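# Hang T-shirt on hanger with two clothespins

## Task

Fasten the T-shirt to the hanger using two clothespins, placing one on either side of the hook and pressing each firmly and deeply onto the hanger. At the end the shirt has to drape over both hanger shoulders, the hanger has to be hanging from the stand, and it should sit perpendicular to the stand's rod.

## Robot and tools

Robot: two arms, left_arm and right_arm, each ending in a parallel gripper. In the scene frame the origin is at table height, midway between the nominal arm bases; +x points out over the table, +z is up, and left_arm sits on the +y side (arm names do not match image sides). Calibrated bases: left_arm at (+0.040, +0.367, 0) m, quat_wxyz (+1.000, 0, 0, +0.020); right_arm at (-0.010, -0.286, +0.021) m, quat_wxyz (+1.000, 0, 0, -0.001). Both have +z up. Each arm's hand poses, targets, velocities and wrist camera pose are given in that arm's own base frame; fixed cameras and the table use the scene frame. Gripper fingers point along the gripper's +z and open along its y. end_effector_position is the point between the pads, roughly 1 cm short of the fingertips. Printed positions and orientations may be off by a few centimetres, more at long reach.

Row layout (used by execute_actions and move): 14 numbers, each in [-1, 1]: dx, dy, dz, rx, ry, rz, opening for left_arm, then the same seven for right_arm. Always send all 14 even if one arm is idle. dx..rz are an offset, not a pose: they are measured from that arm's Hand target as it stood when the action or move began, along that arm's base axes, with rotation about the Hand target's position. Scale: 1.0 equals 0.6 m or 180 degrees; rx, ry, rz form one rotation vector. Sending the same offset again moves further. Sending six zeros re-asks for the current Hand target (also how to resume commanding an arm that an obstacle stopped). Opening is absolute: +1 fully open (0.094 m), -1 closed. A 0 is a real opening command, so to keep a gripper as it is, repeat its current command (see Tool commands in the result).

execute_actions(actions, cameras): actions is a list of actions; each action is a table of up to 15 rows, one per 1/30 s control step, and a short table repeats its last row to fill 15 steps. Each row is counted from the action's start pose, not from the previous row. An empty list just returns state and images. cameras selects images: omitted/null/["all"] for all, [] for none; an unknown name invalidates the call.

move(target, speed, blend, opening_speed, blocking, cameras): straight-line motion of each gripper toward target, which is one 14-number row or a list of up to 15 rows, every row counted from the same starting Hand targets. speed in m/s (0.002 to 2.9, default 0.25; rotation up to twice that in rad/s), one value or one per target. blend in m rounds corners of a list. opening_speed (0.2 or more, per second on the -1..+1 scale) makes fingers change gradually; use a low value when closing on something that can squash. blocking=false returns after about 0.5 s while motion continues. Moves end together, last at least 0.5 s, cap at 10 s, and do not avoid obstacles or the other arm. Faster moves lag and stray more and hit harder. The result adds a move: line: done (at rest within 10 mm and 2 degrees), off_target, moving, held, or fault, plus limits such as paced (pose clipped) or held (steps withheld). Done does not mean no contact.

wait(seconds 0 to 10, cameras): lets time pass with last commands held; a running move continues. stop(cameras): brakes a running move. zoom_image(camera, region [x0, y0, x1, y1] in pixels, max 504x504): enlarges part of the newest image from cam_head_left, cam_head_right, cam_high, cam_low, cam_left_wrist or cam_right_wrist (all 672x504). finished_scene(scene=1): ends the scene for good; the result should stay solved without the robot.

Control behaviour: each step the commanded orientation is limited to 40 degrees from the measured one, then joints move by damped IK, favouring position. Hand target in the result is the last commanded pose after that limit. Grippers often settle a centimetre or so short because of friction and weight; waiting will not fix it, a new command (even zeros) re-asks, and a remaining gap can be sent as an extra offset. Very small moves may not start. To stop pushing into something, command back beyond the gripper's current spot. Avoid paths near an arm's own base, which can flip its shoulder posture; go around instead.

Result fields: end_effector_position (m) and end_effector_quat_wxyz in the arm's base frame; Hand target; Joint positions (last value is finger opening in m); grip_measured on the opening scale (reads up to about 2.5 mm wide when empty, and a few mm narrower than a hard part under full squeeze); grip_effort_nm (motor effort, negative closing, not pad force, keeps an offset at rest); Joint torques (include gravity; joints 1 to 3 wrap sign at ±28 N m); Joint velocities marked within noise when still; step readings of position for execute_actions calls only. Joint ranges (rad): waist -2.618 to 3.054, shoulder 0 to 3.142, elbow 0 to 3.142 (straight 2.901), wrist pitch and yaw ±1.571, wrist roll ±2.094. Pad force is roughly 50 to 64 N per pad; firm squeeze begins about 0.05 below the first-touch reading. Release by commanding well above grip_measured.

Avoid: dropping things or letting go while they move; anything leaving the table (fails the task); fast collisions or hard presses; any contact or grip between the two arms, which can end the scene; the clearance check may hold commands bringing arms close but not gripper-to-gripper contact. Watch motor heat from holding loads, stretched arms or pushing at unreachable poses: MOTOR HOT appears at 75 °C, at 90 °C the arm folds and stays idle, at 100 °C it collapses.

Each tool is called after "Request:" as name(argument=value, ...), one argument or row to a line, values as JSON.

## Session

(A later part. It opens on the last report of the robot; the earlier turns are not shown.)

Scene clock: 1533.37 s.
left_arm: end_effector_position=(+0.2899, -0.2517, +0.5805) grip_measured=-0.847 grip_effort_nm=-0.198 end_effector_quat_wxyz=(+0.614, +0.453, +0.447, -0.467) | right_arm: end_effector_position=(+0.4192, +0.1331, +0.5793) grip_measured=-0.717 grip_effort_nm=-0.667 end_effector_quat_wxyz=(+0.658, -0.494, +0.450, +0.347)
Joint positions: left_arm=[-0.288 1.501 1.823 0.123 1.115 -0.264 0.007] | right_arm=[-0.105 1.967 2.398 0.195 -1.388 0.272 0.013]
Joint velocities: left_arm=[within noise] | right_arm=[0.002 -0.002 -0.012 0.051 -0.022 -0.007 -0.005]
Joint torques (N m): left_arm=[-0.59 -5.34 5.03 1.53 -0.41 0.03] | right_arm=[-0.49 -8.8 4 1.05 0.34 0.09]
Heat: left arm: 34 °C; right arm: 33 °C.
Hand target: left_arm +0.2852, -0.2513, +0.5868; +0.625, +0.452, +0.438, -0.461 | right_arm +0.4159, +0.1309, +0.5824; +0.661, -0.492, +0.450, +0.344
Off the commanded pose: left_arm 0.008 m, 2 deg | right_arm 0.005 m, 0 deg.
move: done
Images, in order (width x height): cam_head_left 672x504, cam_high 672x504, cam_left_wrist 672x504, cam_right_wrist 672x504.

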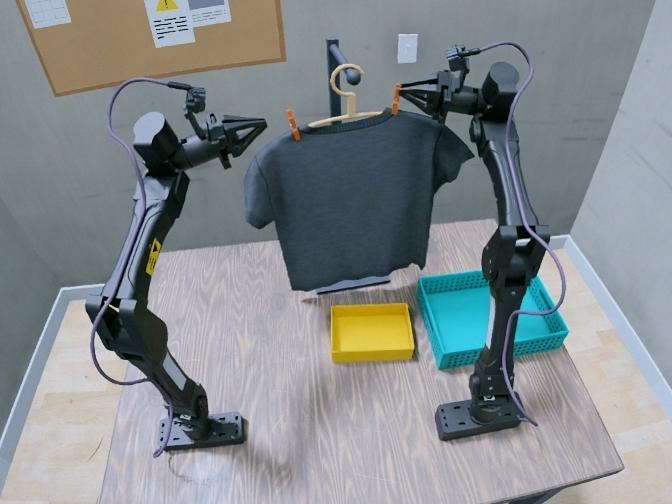

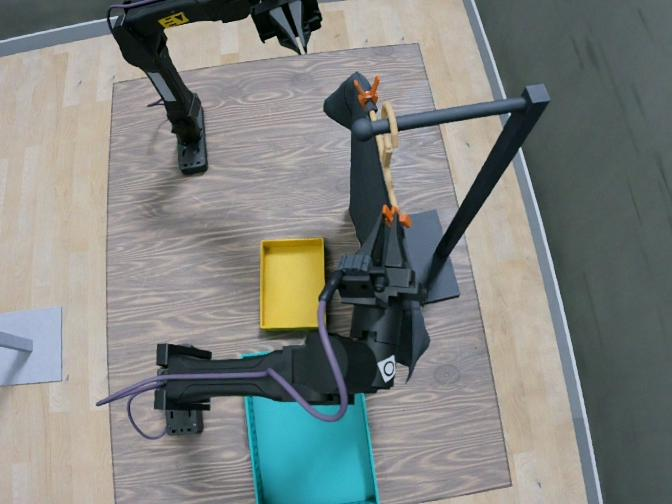

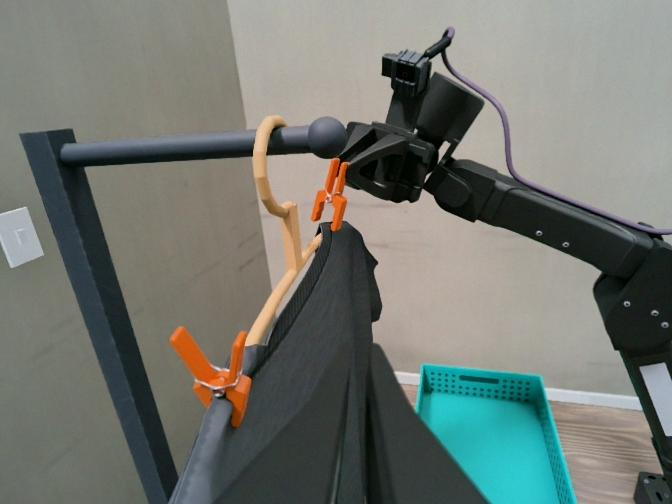

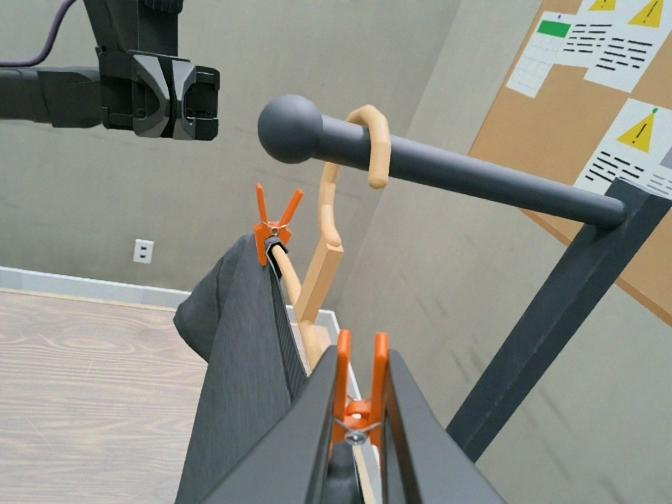

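Request:
move(
  target=[0,0,0,0,0,0,-0.85, -0.005,0,-0.0167,0,0,0,-0.72],
  speed=0.05,
  cameras=["cam_head_left","cam_high","cam_left_wrist","cam_right_wrist"],
)

Request:
zoom_image(
  camera="cam_left_wrist",
  region=[260, 160, 400, 265],
)

Request:
zoom_image(
  camera="cam_right_wrist",
  region=[300, 384, 420, 504],
)

Request:
zoom_image(
  camera="cam_head_left",
  region=[360, 65, 440, 145],
)

Scene clock: 1552.63 s.
left_arm: end_effector_position=(+0.2899, -0.2517, +0.5805) grip_measured=-0.847 grip_effort_nm=-0.203 end_effector_quat_wxyz=(+0.614, +0.453, +0.447, -0.467) | right_arm: end_effector_position=(+0.4266, +0.1324, +0.5599) grip_measured=-0.718 grip_effort_nm=-0.491 end_effector_quat_wxyz=(+0.653, -0.490, +0.457, +0.354)
Joint positions: left_arm=[-0.288 1.501 1.823 0.123 1.115 -0.264 0.007] | right_arm=[-0.105 1.934 2.264 0.273 -1.39 0.273 0.013]
Joint velocities: within noise
Joint torques (N m): left_arm=[-0.57 -5.45 5.01 1.54 -0.36 0.07] | right_arm=[-0.42 -10.62 4.18 1.1 0.36 0.07]
Heat: left arm: 34 °C; right arm: 35 °C.
Hand target: left_arm +0.2852, -0.2513, +0.5868; +0.625, +0.452, +0.438, -0.461 | right_arm +0.4130, +0.1309, +0.5723; +0.661, -0.492, +0.450, +0.344
Off the commanded pose: left_arm 0.008 m, 2 deg | right_arm 0.019 m, 2 deg.
move: off_target (right_arm)
Images, in order (width x height): cam_head_left 672x504, cam_high 672x504, cam_left_wrist 672x504, cam_right_wrist 672x504.

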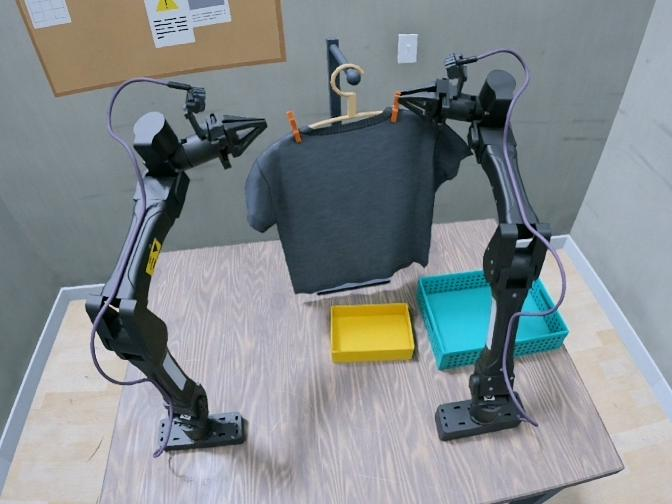

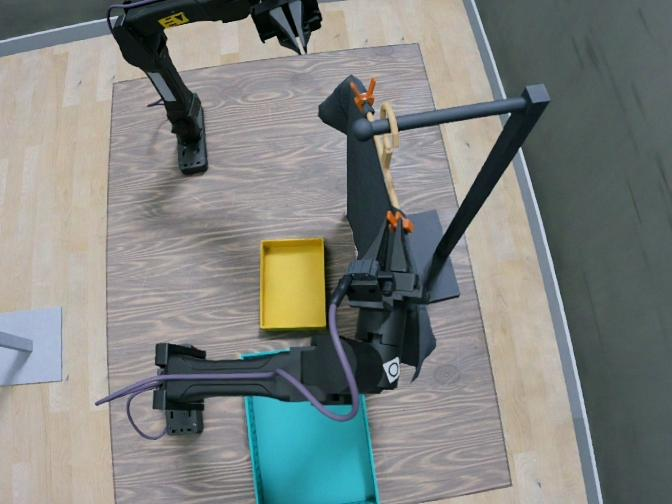

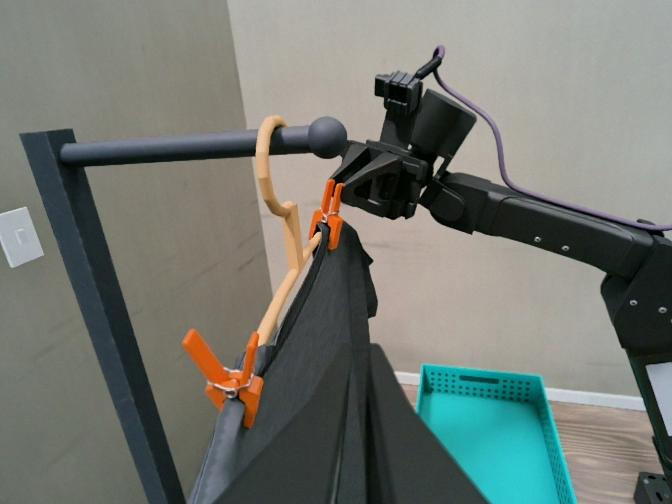

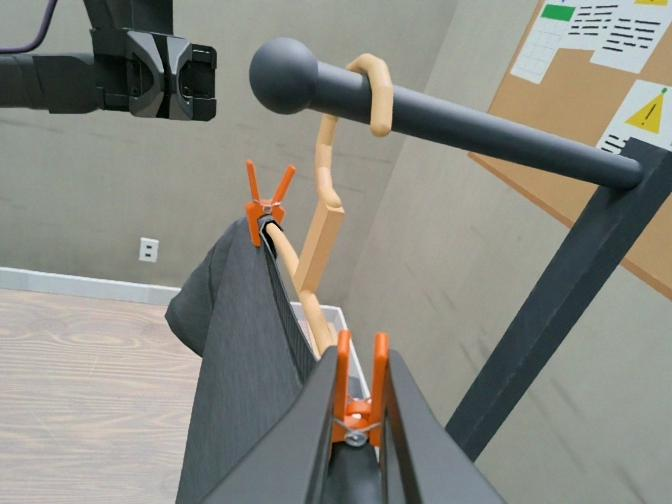

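Scaled by 3.600 from the camera's 672x504 image, which has a finer 960x720 frame.

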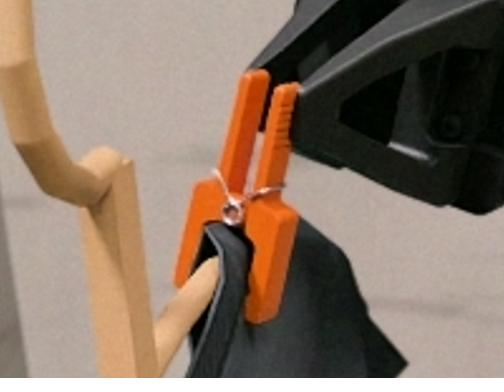

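Scaled by 4.200 from the camera's 672x504 image, which has a finer 960x720 frame.

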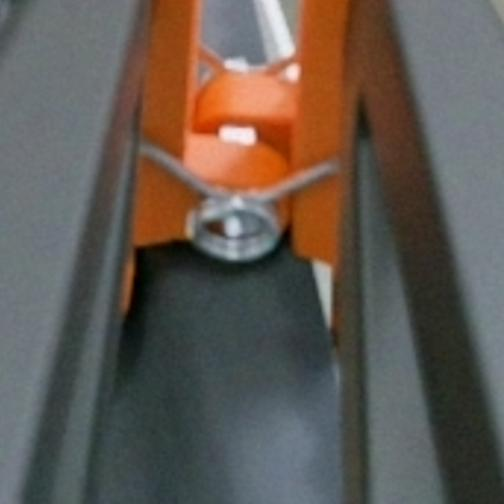

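Scaled by 6.300 from the camera's 672x504 image, which has a finer 960x720 frame.

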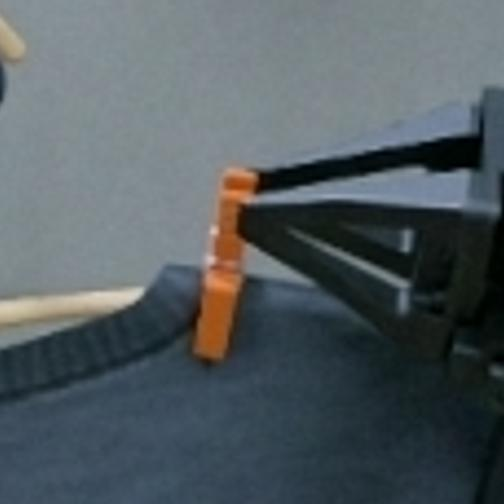

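Request:
move(
  target=[0,0,0,0,0,0,-0.85, 0,0,0,0,0,0,-0.3],
  speed=0.05,
  opening_speed=0.3,
  cameras=["cam_head_left","cam_high","cam_left_wrist","cam_right_wrist"],
)

Request:
zoom_image(
  camera="cam_left_wrist",
  region=[260, 160, 400, 265],
)

Request:
zoom_image(
  camera="cam_right_wrist",
  region=[260, 304, 460, 504],
)

Request:
zoom_image(
  camera="cam_head_left",
  region=[360, 65, 440, 145],
)

Scene clock: 1563.90 s.
left_arm: end_effector_position=(+0.2899, -0.2517, +0.5805) grip_measured=-0.847 grip_effort_nm=-0.193 end_effector_quat_wxyz=(+0.614, +0.453, +0.447, -0.467) | right_arm: end_effector_position=(+0.4253, +0.1327, +0.5596) grip_measured=-0.302 grip_effort_nm=0.061 end_effector_quat_wxyz=(+0.651, -0.493, +0.456, +0.354)
Joint positions: left_arm=[-0.288 1.501 1.823 0.123 1.115 -0.264 0.007] | right_arm=[-0.105 1.934 2.264 0.279 -1.397 0.276 0.033]
Joint velocities: within noise
Joint torques (N m): left_arm=[-0.64 -5.19 5.07 1.55 -0.43 0.01] | right_arm=[-0.46 -10.63 4.08 1.07 0.41 0.11]
Heat: left arm: 34 °C; right arm: 38 °C.
Hand target: left_arm +0.2852, -0.2513, +0.5868; +0.625, +0.452, +0.438, -0.461 | right_arm +0.4130, +0.1309, +0.5723; +0.661, -0.492, +0.450, +0.345
Off the commanded pose: left_arm 0.008 m, 2 deg | right_arm 0.018 m, 2 deg.
move: off_target (right_arm)
Images, in order (width x height): cam_head_left 672x504, cam_high 672x504, cam_left_wrist 672x504, cam_right_wrist 672x504.

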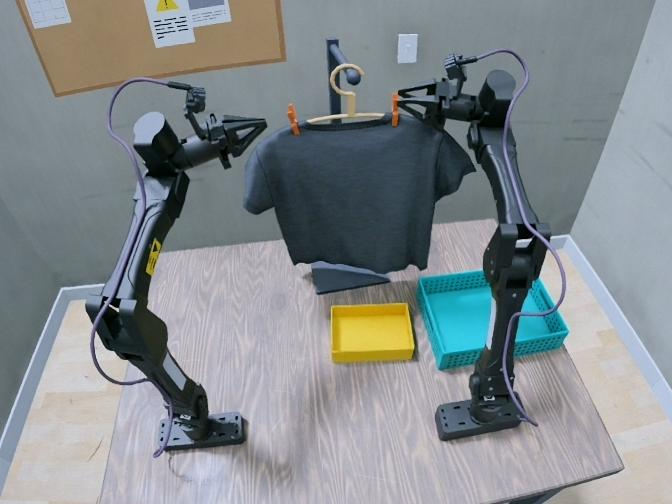

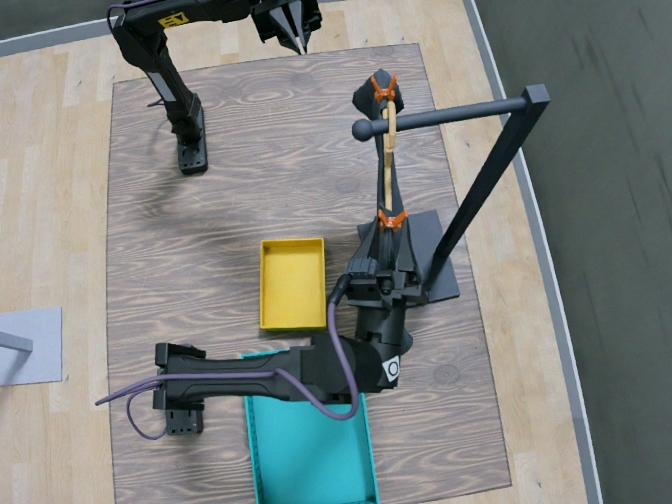

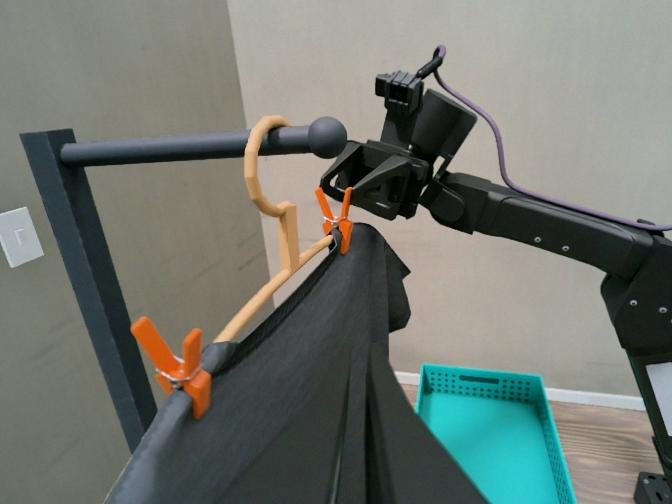

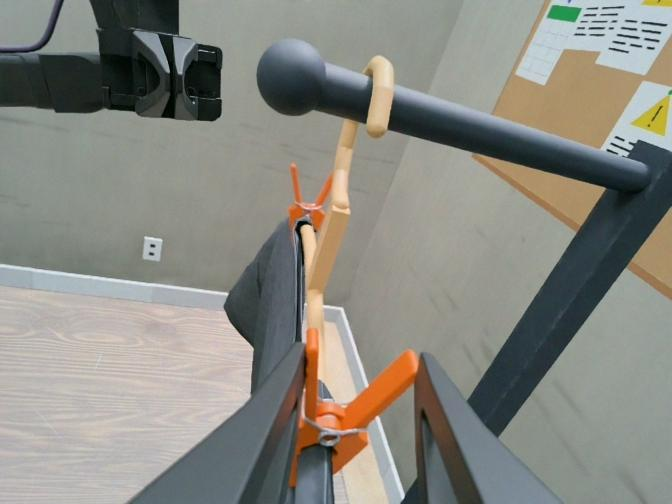

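Scaled by 3.600 from the camera's 672x504 image, which has a finer 960x720 frame.

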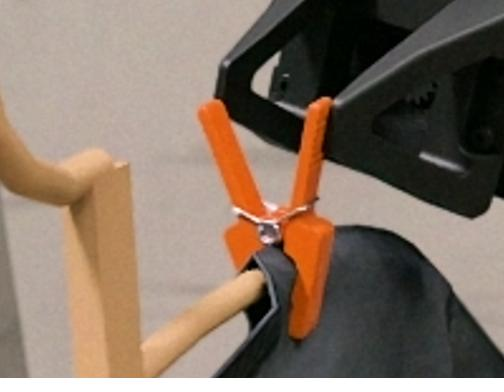

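Scaled by 2.520 from the camera's 672x504 image, which has a finer 960x720 frame.

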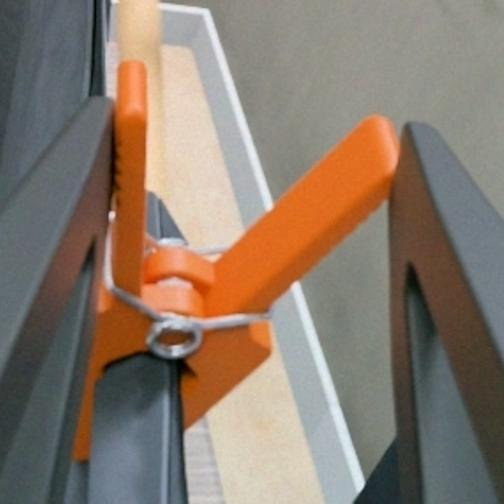

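Scaled by 6.300 from the camera's 672x504 image, which has a finer 960x720 frame.

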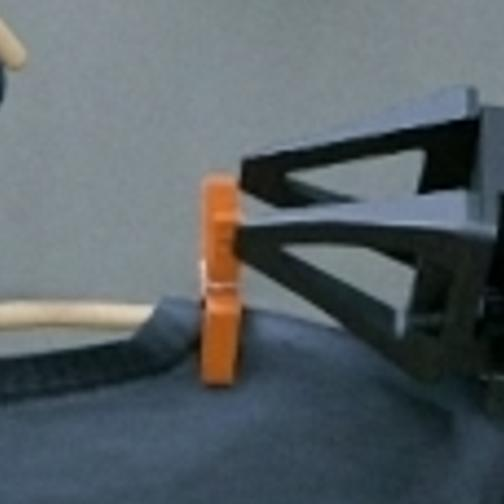

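Request:
move(
  target=[0,0,0,0,0,0,-0.85, 0,0,0,0,0,0,0.2],
  speed=0.05,
  opening_speed=0.4,
  cameras=["cam_high","cam_left_wrist","cam_right_wrist"],
)

Request:
zoom_image(
  camera="cam_left_wrist",
  region=[260, 160, 400, 265],
)

Scene clock: 1571.07 s.
left_arm: end_effector_position=(+0.2899, -0.2517, +0.5805) grip_measured=-0.847 grip_effort_nm=-0.198 end_effector_quat_wxyz=(+0.614, +0.453, +0.447, -0.467) | right_arm: end_effector_position=(+0.4253, +0.1327, +0.5596) grip_measured=+0.198 grip_effort_nm=0.046 end_effector_quat_wxyz=(+0.651, -0.493, +0.456, +0.354)
Joint positions: left_arm=[-0.288 1.501 1.823 0.123 1.115 -0.264 0.007] | right_arm=[-0.105 1.934 2.264 0.279 -1.397 0.276 0.056]
Joint velocities: within noise
Joint torques (N m): left_arm=[-0.59 -5.42 4.75 1.54 -0.37 0.04] | right_arm=[-0.53 -10.7 4.12 1.08 0.44 0.09]
Heat: left arm: 34 °C; right arm: 40 °C.
Hand target: left_arm +0.2852, -0.2513, +0.5868; +0.625, +0.452, +0.438, -0.461 | right_arm +0.4130, +0.1309, +0.5723; +0.661, -0.492, +0.450, +0.344
Off the commanded pose: left_arm 0.008 m, 2 deg | right_arm 0.018 m, 2 deg.
move: off_target (right_arm)
Images, in order (width x height): cam_high 672x504, cam_left_wrist 672x504, cam_right_wrist 672x504.

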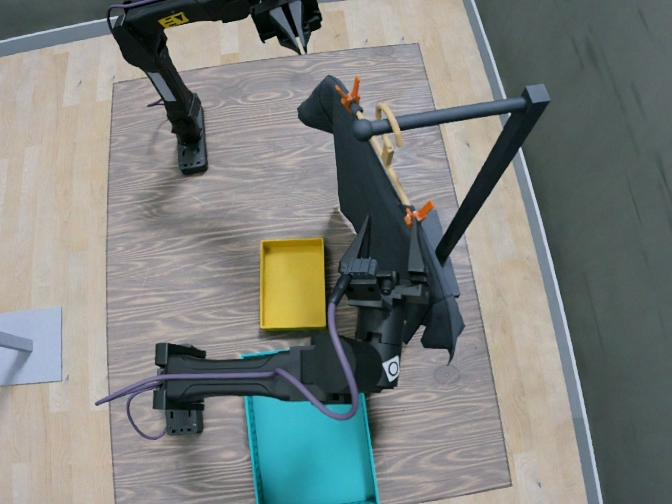

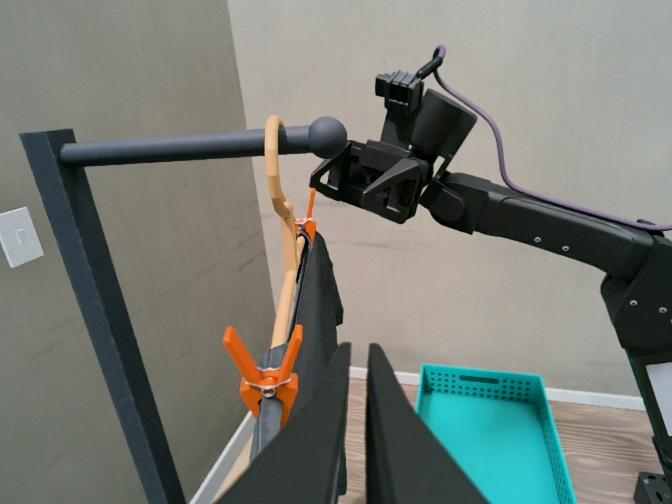

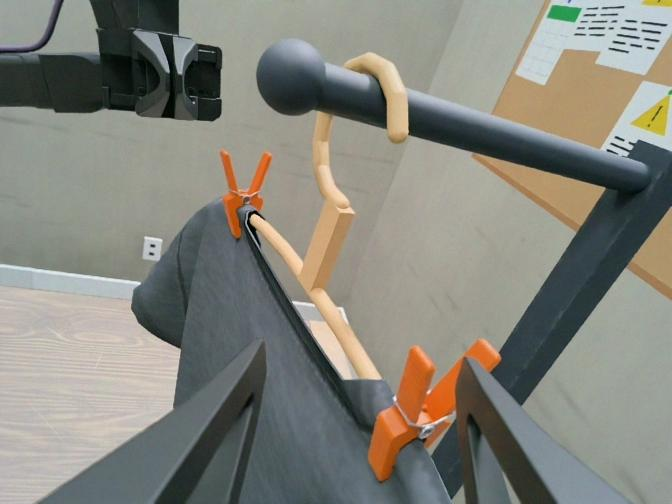

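Scaled by 3.600 from the camera's 672x504 image, which has a finer 960x720 frame.

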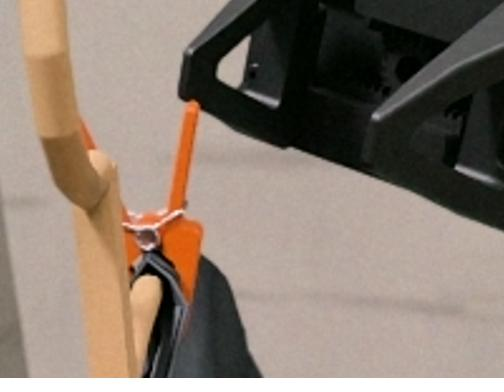

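Request:
wait(
  seconds=0.5,
)

Request:
zoom_image(
  camera="cam_right_wrist",
  region=[320, 300, 520, 500],
)

Request:
zoom_image(
  camera="cam_high",
  region=[290, 60, 490, 260],
)

Scene clock: 1575.37 s.
left_arm: end_effector_position=(+0.2899, -0.2517, +0.5805) grip_measured=-0.847 grip_effort_nm=-0.198 end_effector_quat_wxyz=(+0.614, +0.453, +0.447, -0.467) | right_arm: end_effector_position=(+0.4253, +0.1327, +0.5596) grip_measured=+0.198 grip_effort_nm=0.051 end_effector_quat_wxyz=(+0.651, -0.493, +0.456, +0.354)
Joint positions: left_arm=[-0.288 1.501 1.823 0.123 1.115 -0.264 0.007] | right_arm=[-0.105 1.934 2.264 0.279 -1.397 0.276 0.056]
Joint velocities: within noise
Joint torques (N m): left_arm=[-0.42 -5.52 5.04 1.54 -0.39 0.07] | right_arm=[-0.46 -10.61 4.12 1.06 0.45 0.09]
Heat: left arm: 34 °C; right arm: 40 °C.
Hand target: left_arm +0.2852, -0.2513, +0.5868; +0.625, +0.452, +0.438, -0.461 | right_arm +0.4130, +0.1309, +0.5723; +0.661, -0.492, +0.450, +0.344
Tool commands: left_gripper/opening=-0.85 right_gripper/opening=+0.2
Off the commanded pose: left_arm 0.008 m, 2 deg | right_arm 0.018 m, 2 deg.
wait: 0.50 s; at rest from the start

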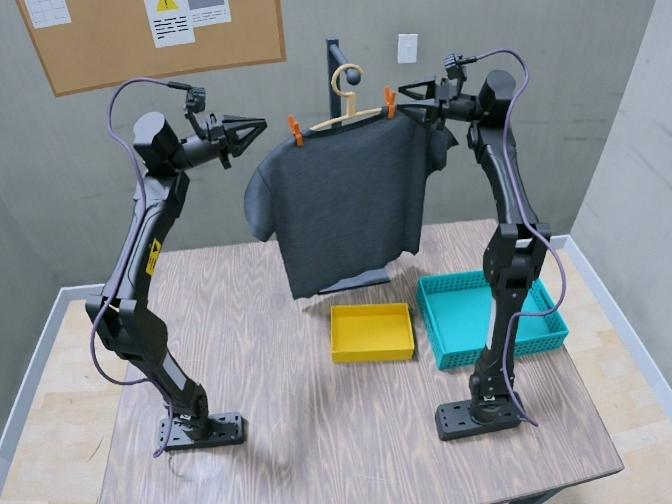

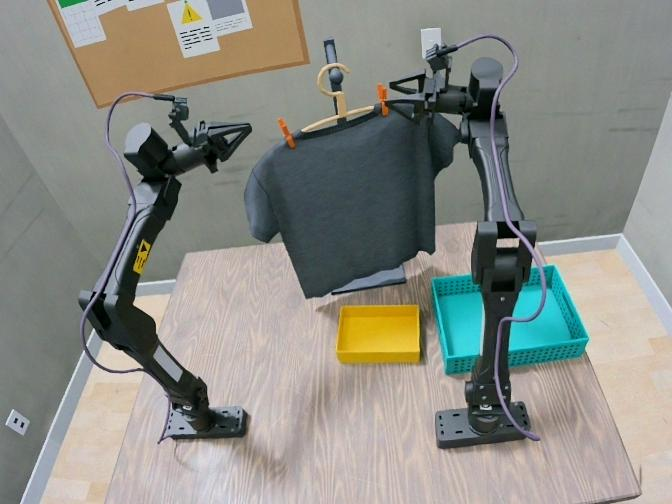

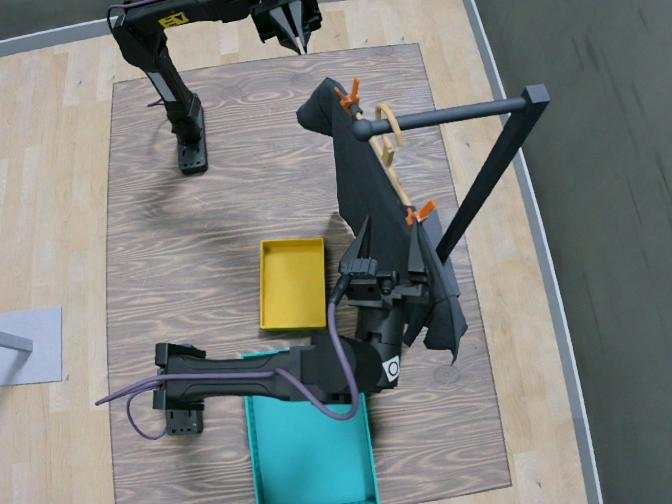

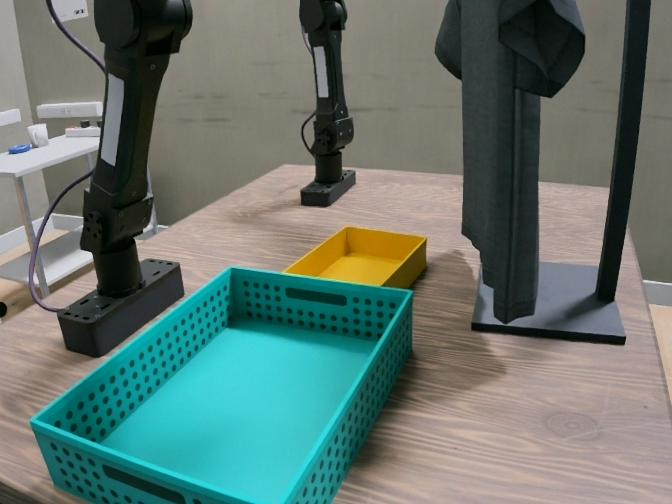

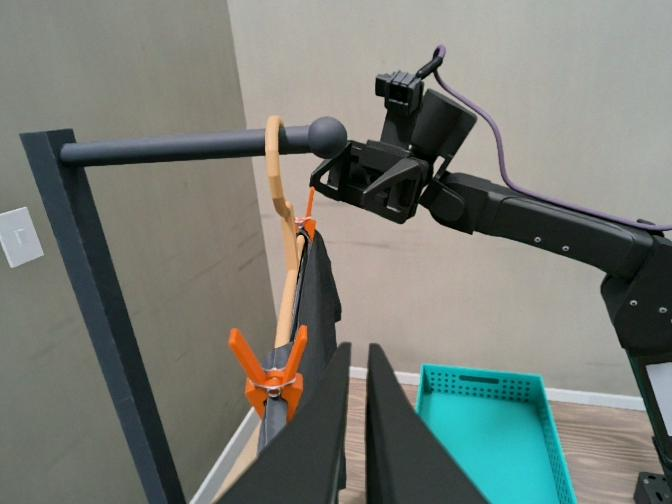

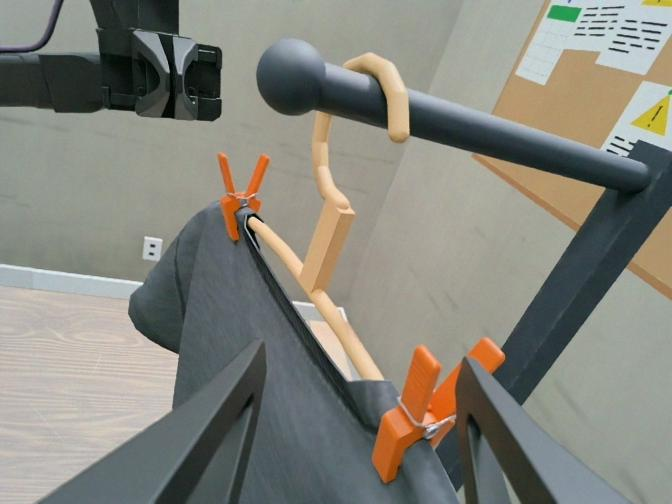

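Scaled by 2.520 from the camera's 672x504 image, which has a finer 960x720 frame.

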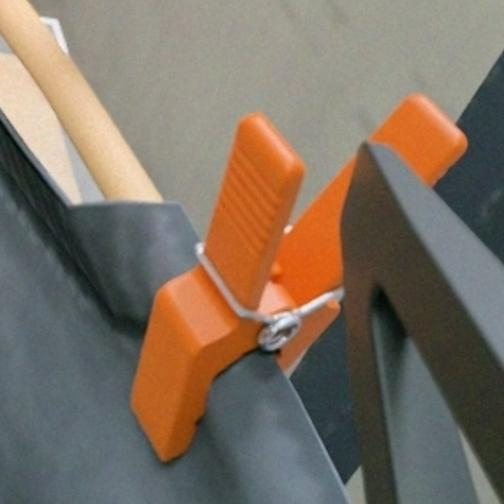

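Scaled by 2.520 from the camera's 672x504 image, which has a finer 960x720 frame.

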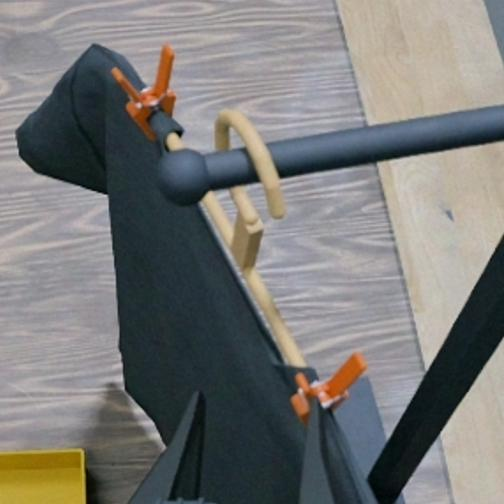

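Request:
move(
  target=[0,0,0,0,0,0,-0.85, -0.0225,-0.1,0.0,0,0,0,0.2],
  speed=0.08,
  cameras=["cam_high","cam_left_wrist","cam_right_wrist","cam_head_left"],
)

Scene clock: 1589.07 s.
left_arm: end_effector_position=(+0.2899, -0.2517, +0.5805) grip_measured=-0.847 grip_effort_nm=-0.198 end_effector_quat_wxyz=(+0.614, +0.453, +0.447, -0.467) | right_arm: end_effector_position=(+0.3965, +0.0731, +0.5701) grip_measured=+0.198 grip_effort_nm=0.046 end_effector_quat_wxyz=(+0.657, -0.491, +0.462, +0.339)
Joint positions: left_arm=[-0.288 1.501 1.823 0.123 1.115 -0.264 0.007] | right_arm=[-0.276 2.061 2.37 1.24 -1.479 1.209 0.056]
Joint velocities: within noise
Joint torques (N m): left_arm=[-0.36 -5.39 4.88 1.51 -0.37 0.03] | right_arm=[-0.18 -6.53 5.82 -0.09 0.77 0.1]
Heat: left arm: 34 °C; right arm: 41 °C.
Hand target: left_arm +0.2852, -0.2513, +0.5868; +0.625, +0.452, +0.438, -0.461 | right_arm +0.3994, +0.0709, +0.5724; +0.661, -0.492, +0.450, +0.344
Off the commanded pose: left_arm 0.008 m, 2 deg | right_arm 0.004 m, 2 deg.
move: done
Images, in order (width x height): cam_head_left 672x504, cam_high 672x504, cam_left_wrist 672x504, cam_right_wrist 672x504.

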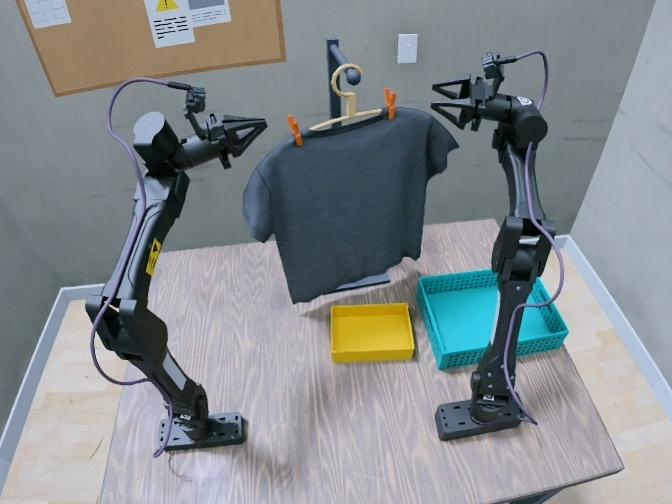

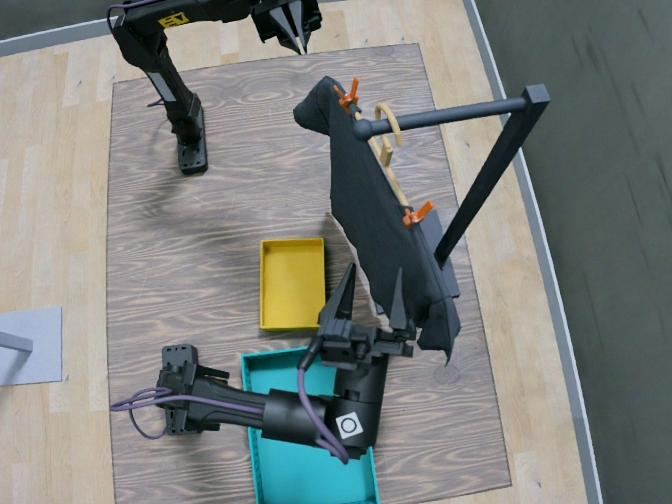

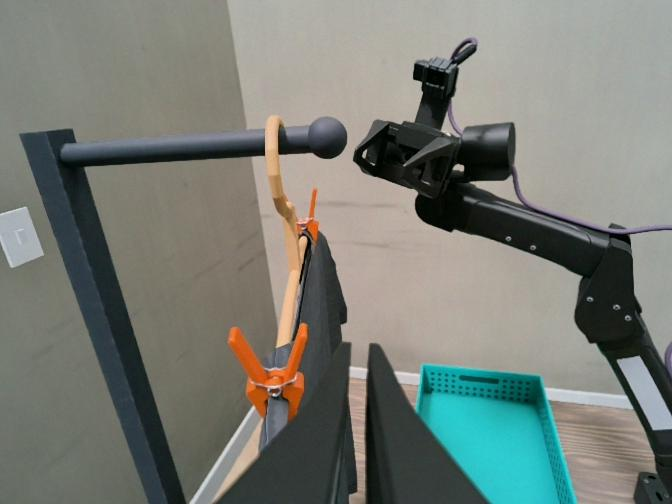

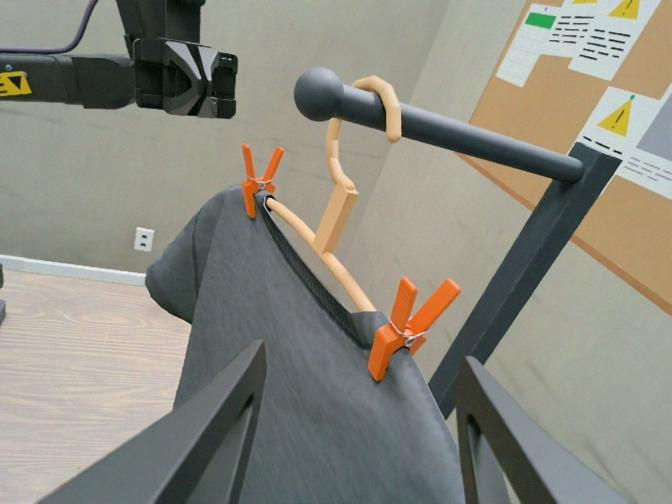

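Request:
move(
  target=[0.0167,-0.105,-0.095,0,0,0,-0.85, -0.2,0,0,0,0,0,0.2],
  speed=0.12,
  cameras=["cam_high","cam_left_wrist","cam_head_left"],
)

Request:
zoom_image(
  camera="cam_high",
  region=[280, 40, 480, 240],
)

Request:
zoom_image(
  camera="cam_head_left",
  region=[230, 40, 430, 190],
)

Scene clock: 1601.30 s.
left_arm: end_effector_position=(+0.2924, -0.3119, +0.5297) grip_measured=-0.847 grip_effort_nm=-0.193 end_effector_quat_wxyz=(+0.618, +0.455, +0.442, -0.465) | right_arm: end_effector_position=(+0.2856, +0.0712, +0.5676) grip_measured=+0.198 grip_effort_nm=0.056 end_effector_quat_wxyz=(+0.677, -0.454, +0.488, +0.312)
Joint positions: left_arm=[-0.477 1.501 1.623 0.216 0.94 -0.122 0.007] | right_arm=[-0.406 1.548 1.697 1.571 -1.459 1.404 0.056]
Joint velocities: within noise
Joint torques (N m): left_arm=[-0.5 -4.53 5.67 1.79 -0.24 0.07] | right_arm=[-0.58 -5.19 3.64 -0.35 0.73 -0.02]
Heat: left arm: 34 °C; right arm: 38 °C.
Hand target: left_arm +0.2953, -0.3142, +0.5298; +0.625, +0.452, +0.438, -0.461 | right_arm +0.2795, +0.0709, +0.5723; +0.661, -0.492, +0.450, +0.344
Off the commanded pose: left_arm 0.004 m, 1 deg | right_arm 0.008 m, 7 deg.
joint sent to its limit (right arm) — joint 4 (wrist pitch), upper limit. The joint targets are off in orientation, not in position.
move: off_target (right_arm)
Images, in order (width x height): cam_head_left 672x504, cam_high 672x504, cam_left_wrist 672x504.

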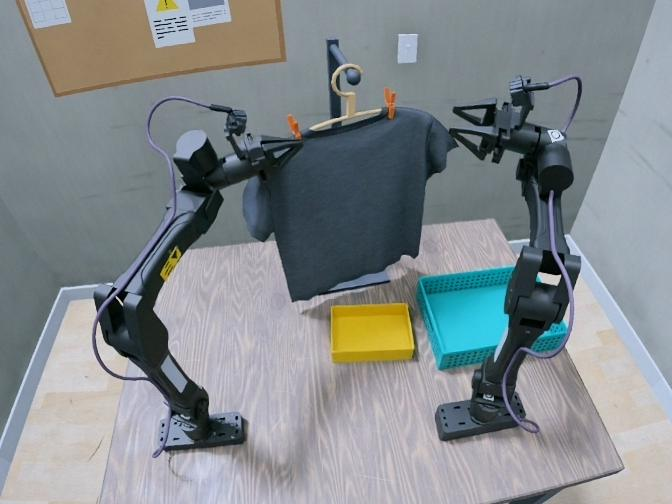

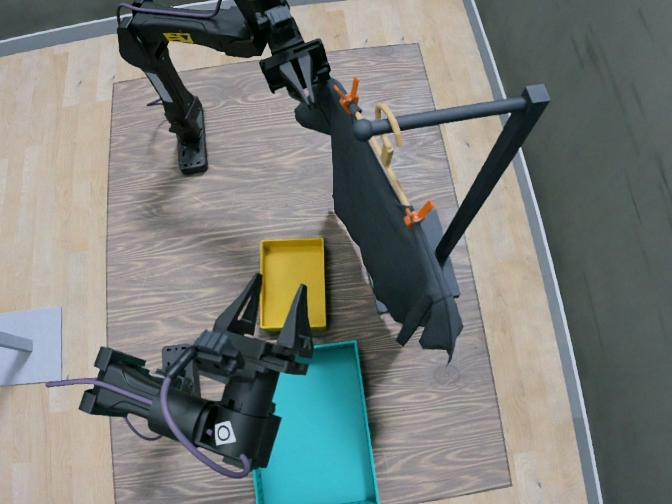

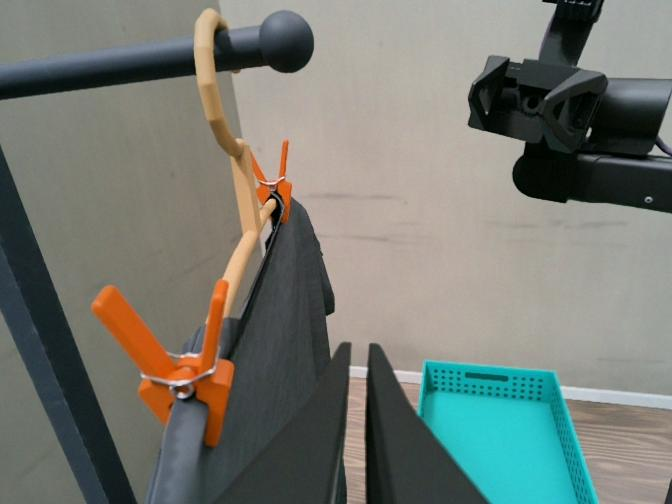

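Scaled by 2.520 from the camera's 672x504 image, which has a finer 960x720 frame.

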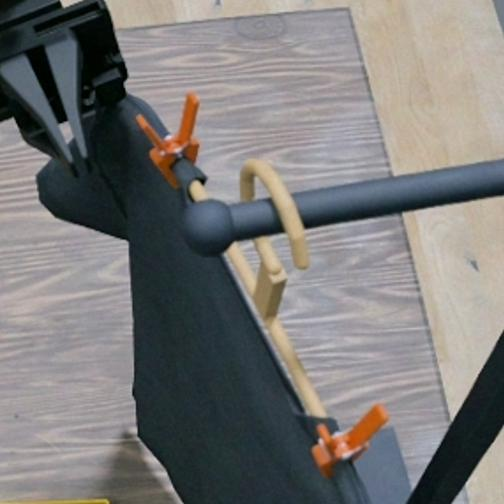

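Scaled by 2.520 from the camera's 672x504 image, which has a finer 960x720 frame.

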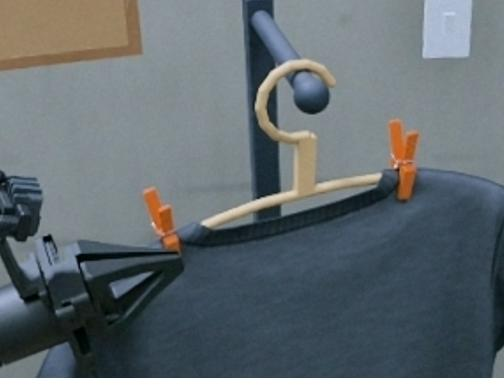

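Request:
move(
  target=[0.065,0.0,-0.0133,0,0,0,-0.85, 0,0,0,0,0,0,0.2],
  speed=0.06,
  cameras=["cam_high","cam_left_wrist","cam_head_left"],
)

Request:
zoom_image(
  camera="cam_high",
  region=[280, 40, 480, 240],
)

Scene clock: 1624.80 s.
left_arm: end_effector_position=(+0.3352, -0.3171, +0.5084) grip_measured=-0.847 grip_effort_nm=-0.198 end_effector_quat_wxyz=(+0.613, +0.449, +0.455, -0.465) | right_arm: end_effector_position=(+0.2856, +0.0712, +0.5677) grip_measured=+0.198 grip_effort_nm=0.051 end_effector_quat_wxyz=(+0.677, -0.454, +0.488, +0.312)
Joint positions: left_arm=[-0.437 1.62 1.664 0.285 0.965 -0.144 0.007] | right_arm=[-0.406 1.548 1.697 1.571 -1.458 1.403 0.056]
Joint velocities: within noise
Joint torques (N m): left_arm=[0.72 -5.53 8.44 1.77 -0.11 -0.07] | right_arm=[-0.44 -5.23 3.59 -0.38 0.72 -0.03]
Heat: left arm: 34 °C; right arm: 33 °C.
Hand target: left_arm +0.3343, -0.3142, +0.5218; +0.625, +0.452, +0.438, -0.461 | right_arm +0.2795, +0.0709, +0.5723; +0.661, -0.492, +0.450, +0.345
Off the commanded pose: left_arm 0.014 m, 2 deg | right_arm 0.008 m, 7 deg.
joint sent to its limit (right arm) — joint 4 (wrist pitch), upper limit. The joint targets are off in orientation, not in position.
move: off_target (left_arm, right_arm)
Images, in order (width x height): cam_head_left 672x504, cam_high 672x504, cam_left_wrist 672x504.

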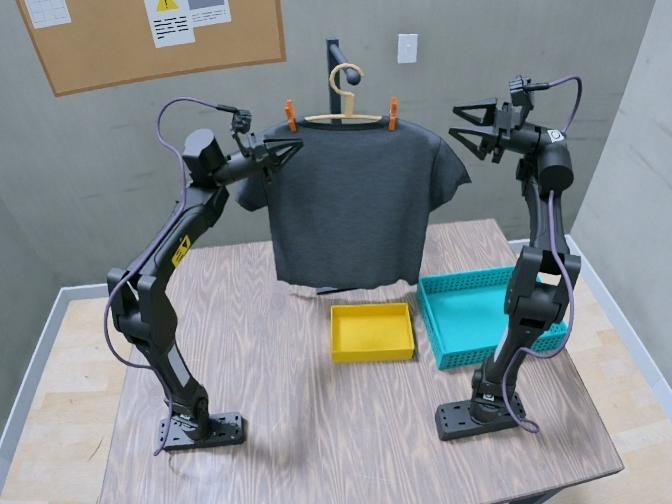

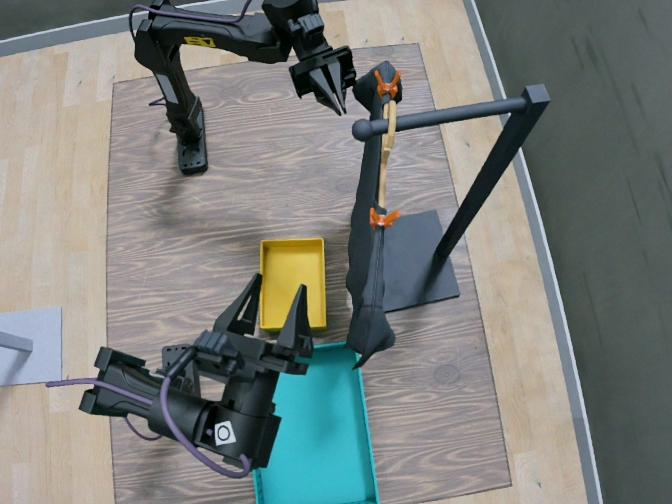

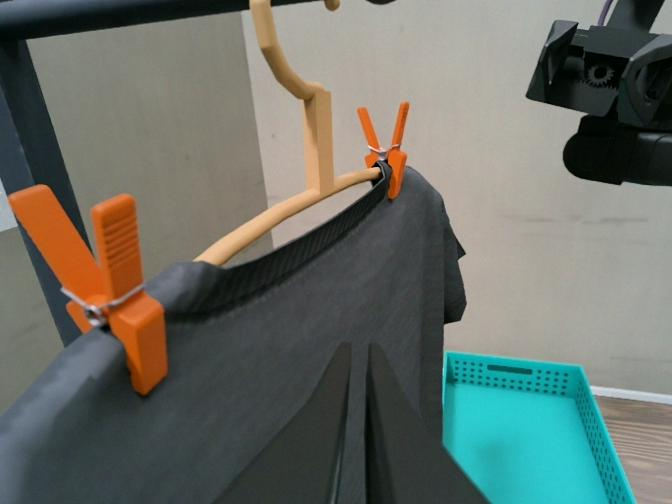

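Scaled by 2.520 from the camera's 672x504 image, which has a finer 960x720 frame.

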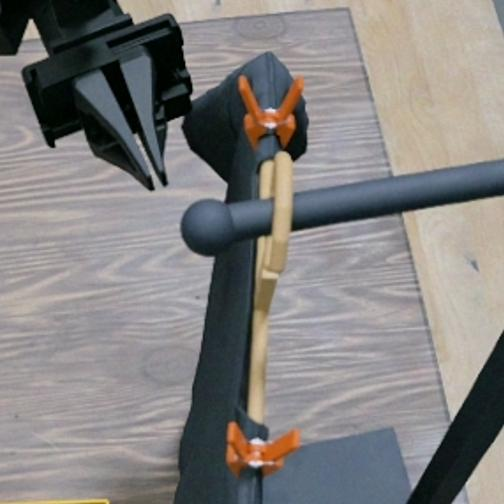

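Request:
wait(
  seconds=0.3,
  cameras=["cam_high","cam_left_wrist"],
)

Request:
zoom_image(
  camera="cam_high",
  region=[280, 40, 480, 240],
)

Scene clock: 1630.60 s.
left_arm: end_effector_position=(+0.3350, -0.3171, +0.5086) grip_measured=-0.847 grip_effort_nm=-0.203 end_effector_quat_wxyz=(+0.613, +0.449, +0.454, -0.465) | right_arm: end_effector_position=(+0.2856, +0.0712, +0.5678) grip_measured=+0.198 grip_effort_nm=0.061 end_effector_quat_wxyz=(+0.677, -0.454, +0.488, +0.312)
Joint positions: left_arm=[-0.437 1.62 1.664 0.286 0.966 -0.144 0.007] | right_arm=[-0.406 1.548 1.697 1.571 -1.458 1.403 0.056]
Joint velocities: within noise
Joint torques (N m): left_arm=[0.68 -5.46 8.72 1.76 -0.1 -0.03] | right_arm=[-0.46 -5.07 3.64 -0.37 0.75 0]
Heat: left arm: 35 °C; right arm: 33 °C.
Hand target: left_arm +0.3343, -0.3142, +0.5219; +0.626, +0.452, +0.438, -0.461 | right_arm +0.2795, +0.0709, +0.5724; +0.661, -0.492, +0.450, +0.344
Tool commands: left_gripper/opening=-0.85 right_gripper/opening=+0.2
Off the commanded pose: left_arm 0.014 m, 2 deg | right_arm 0.008 m, 7 deg.
wait: 0.30 s; at rest from the start
Images, in order (width x height): cam_high 672x504, cam_left_wrist 672x504.

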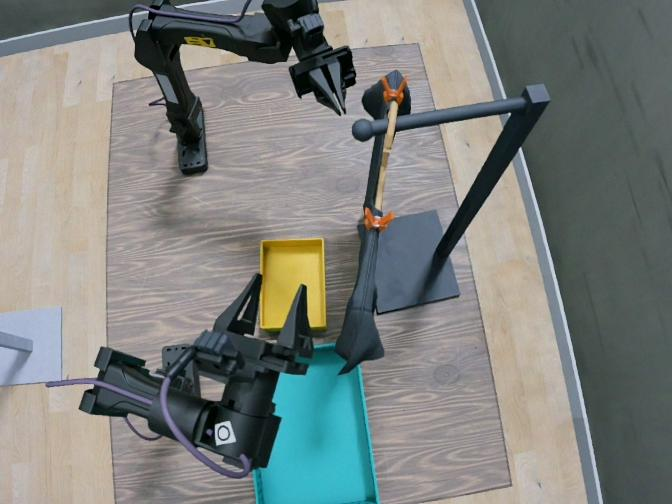

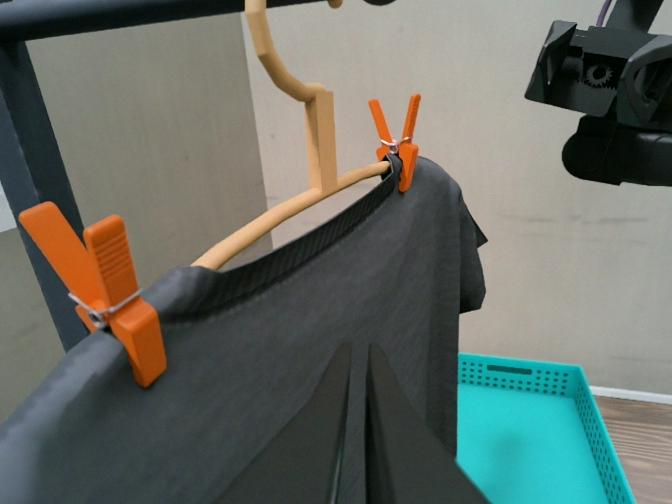

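Scaled by 2.520 from the camera's 672x504 image, which has a finer 960x720 frame.

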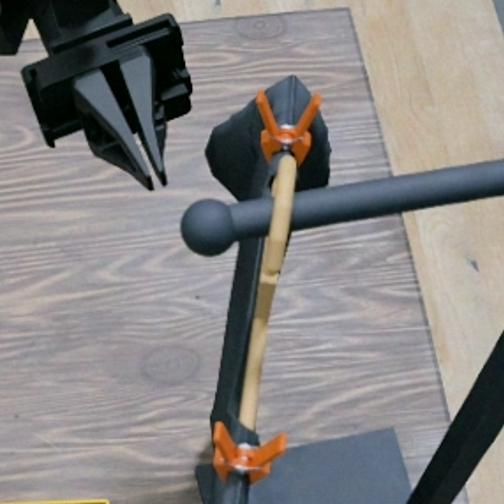

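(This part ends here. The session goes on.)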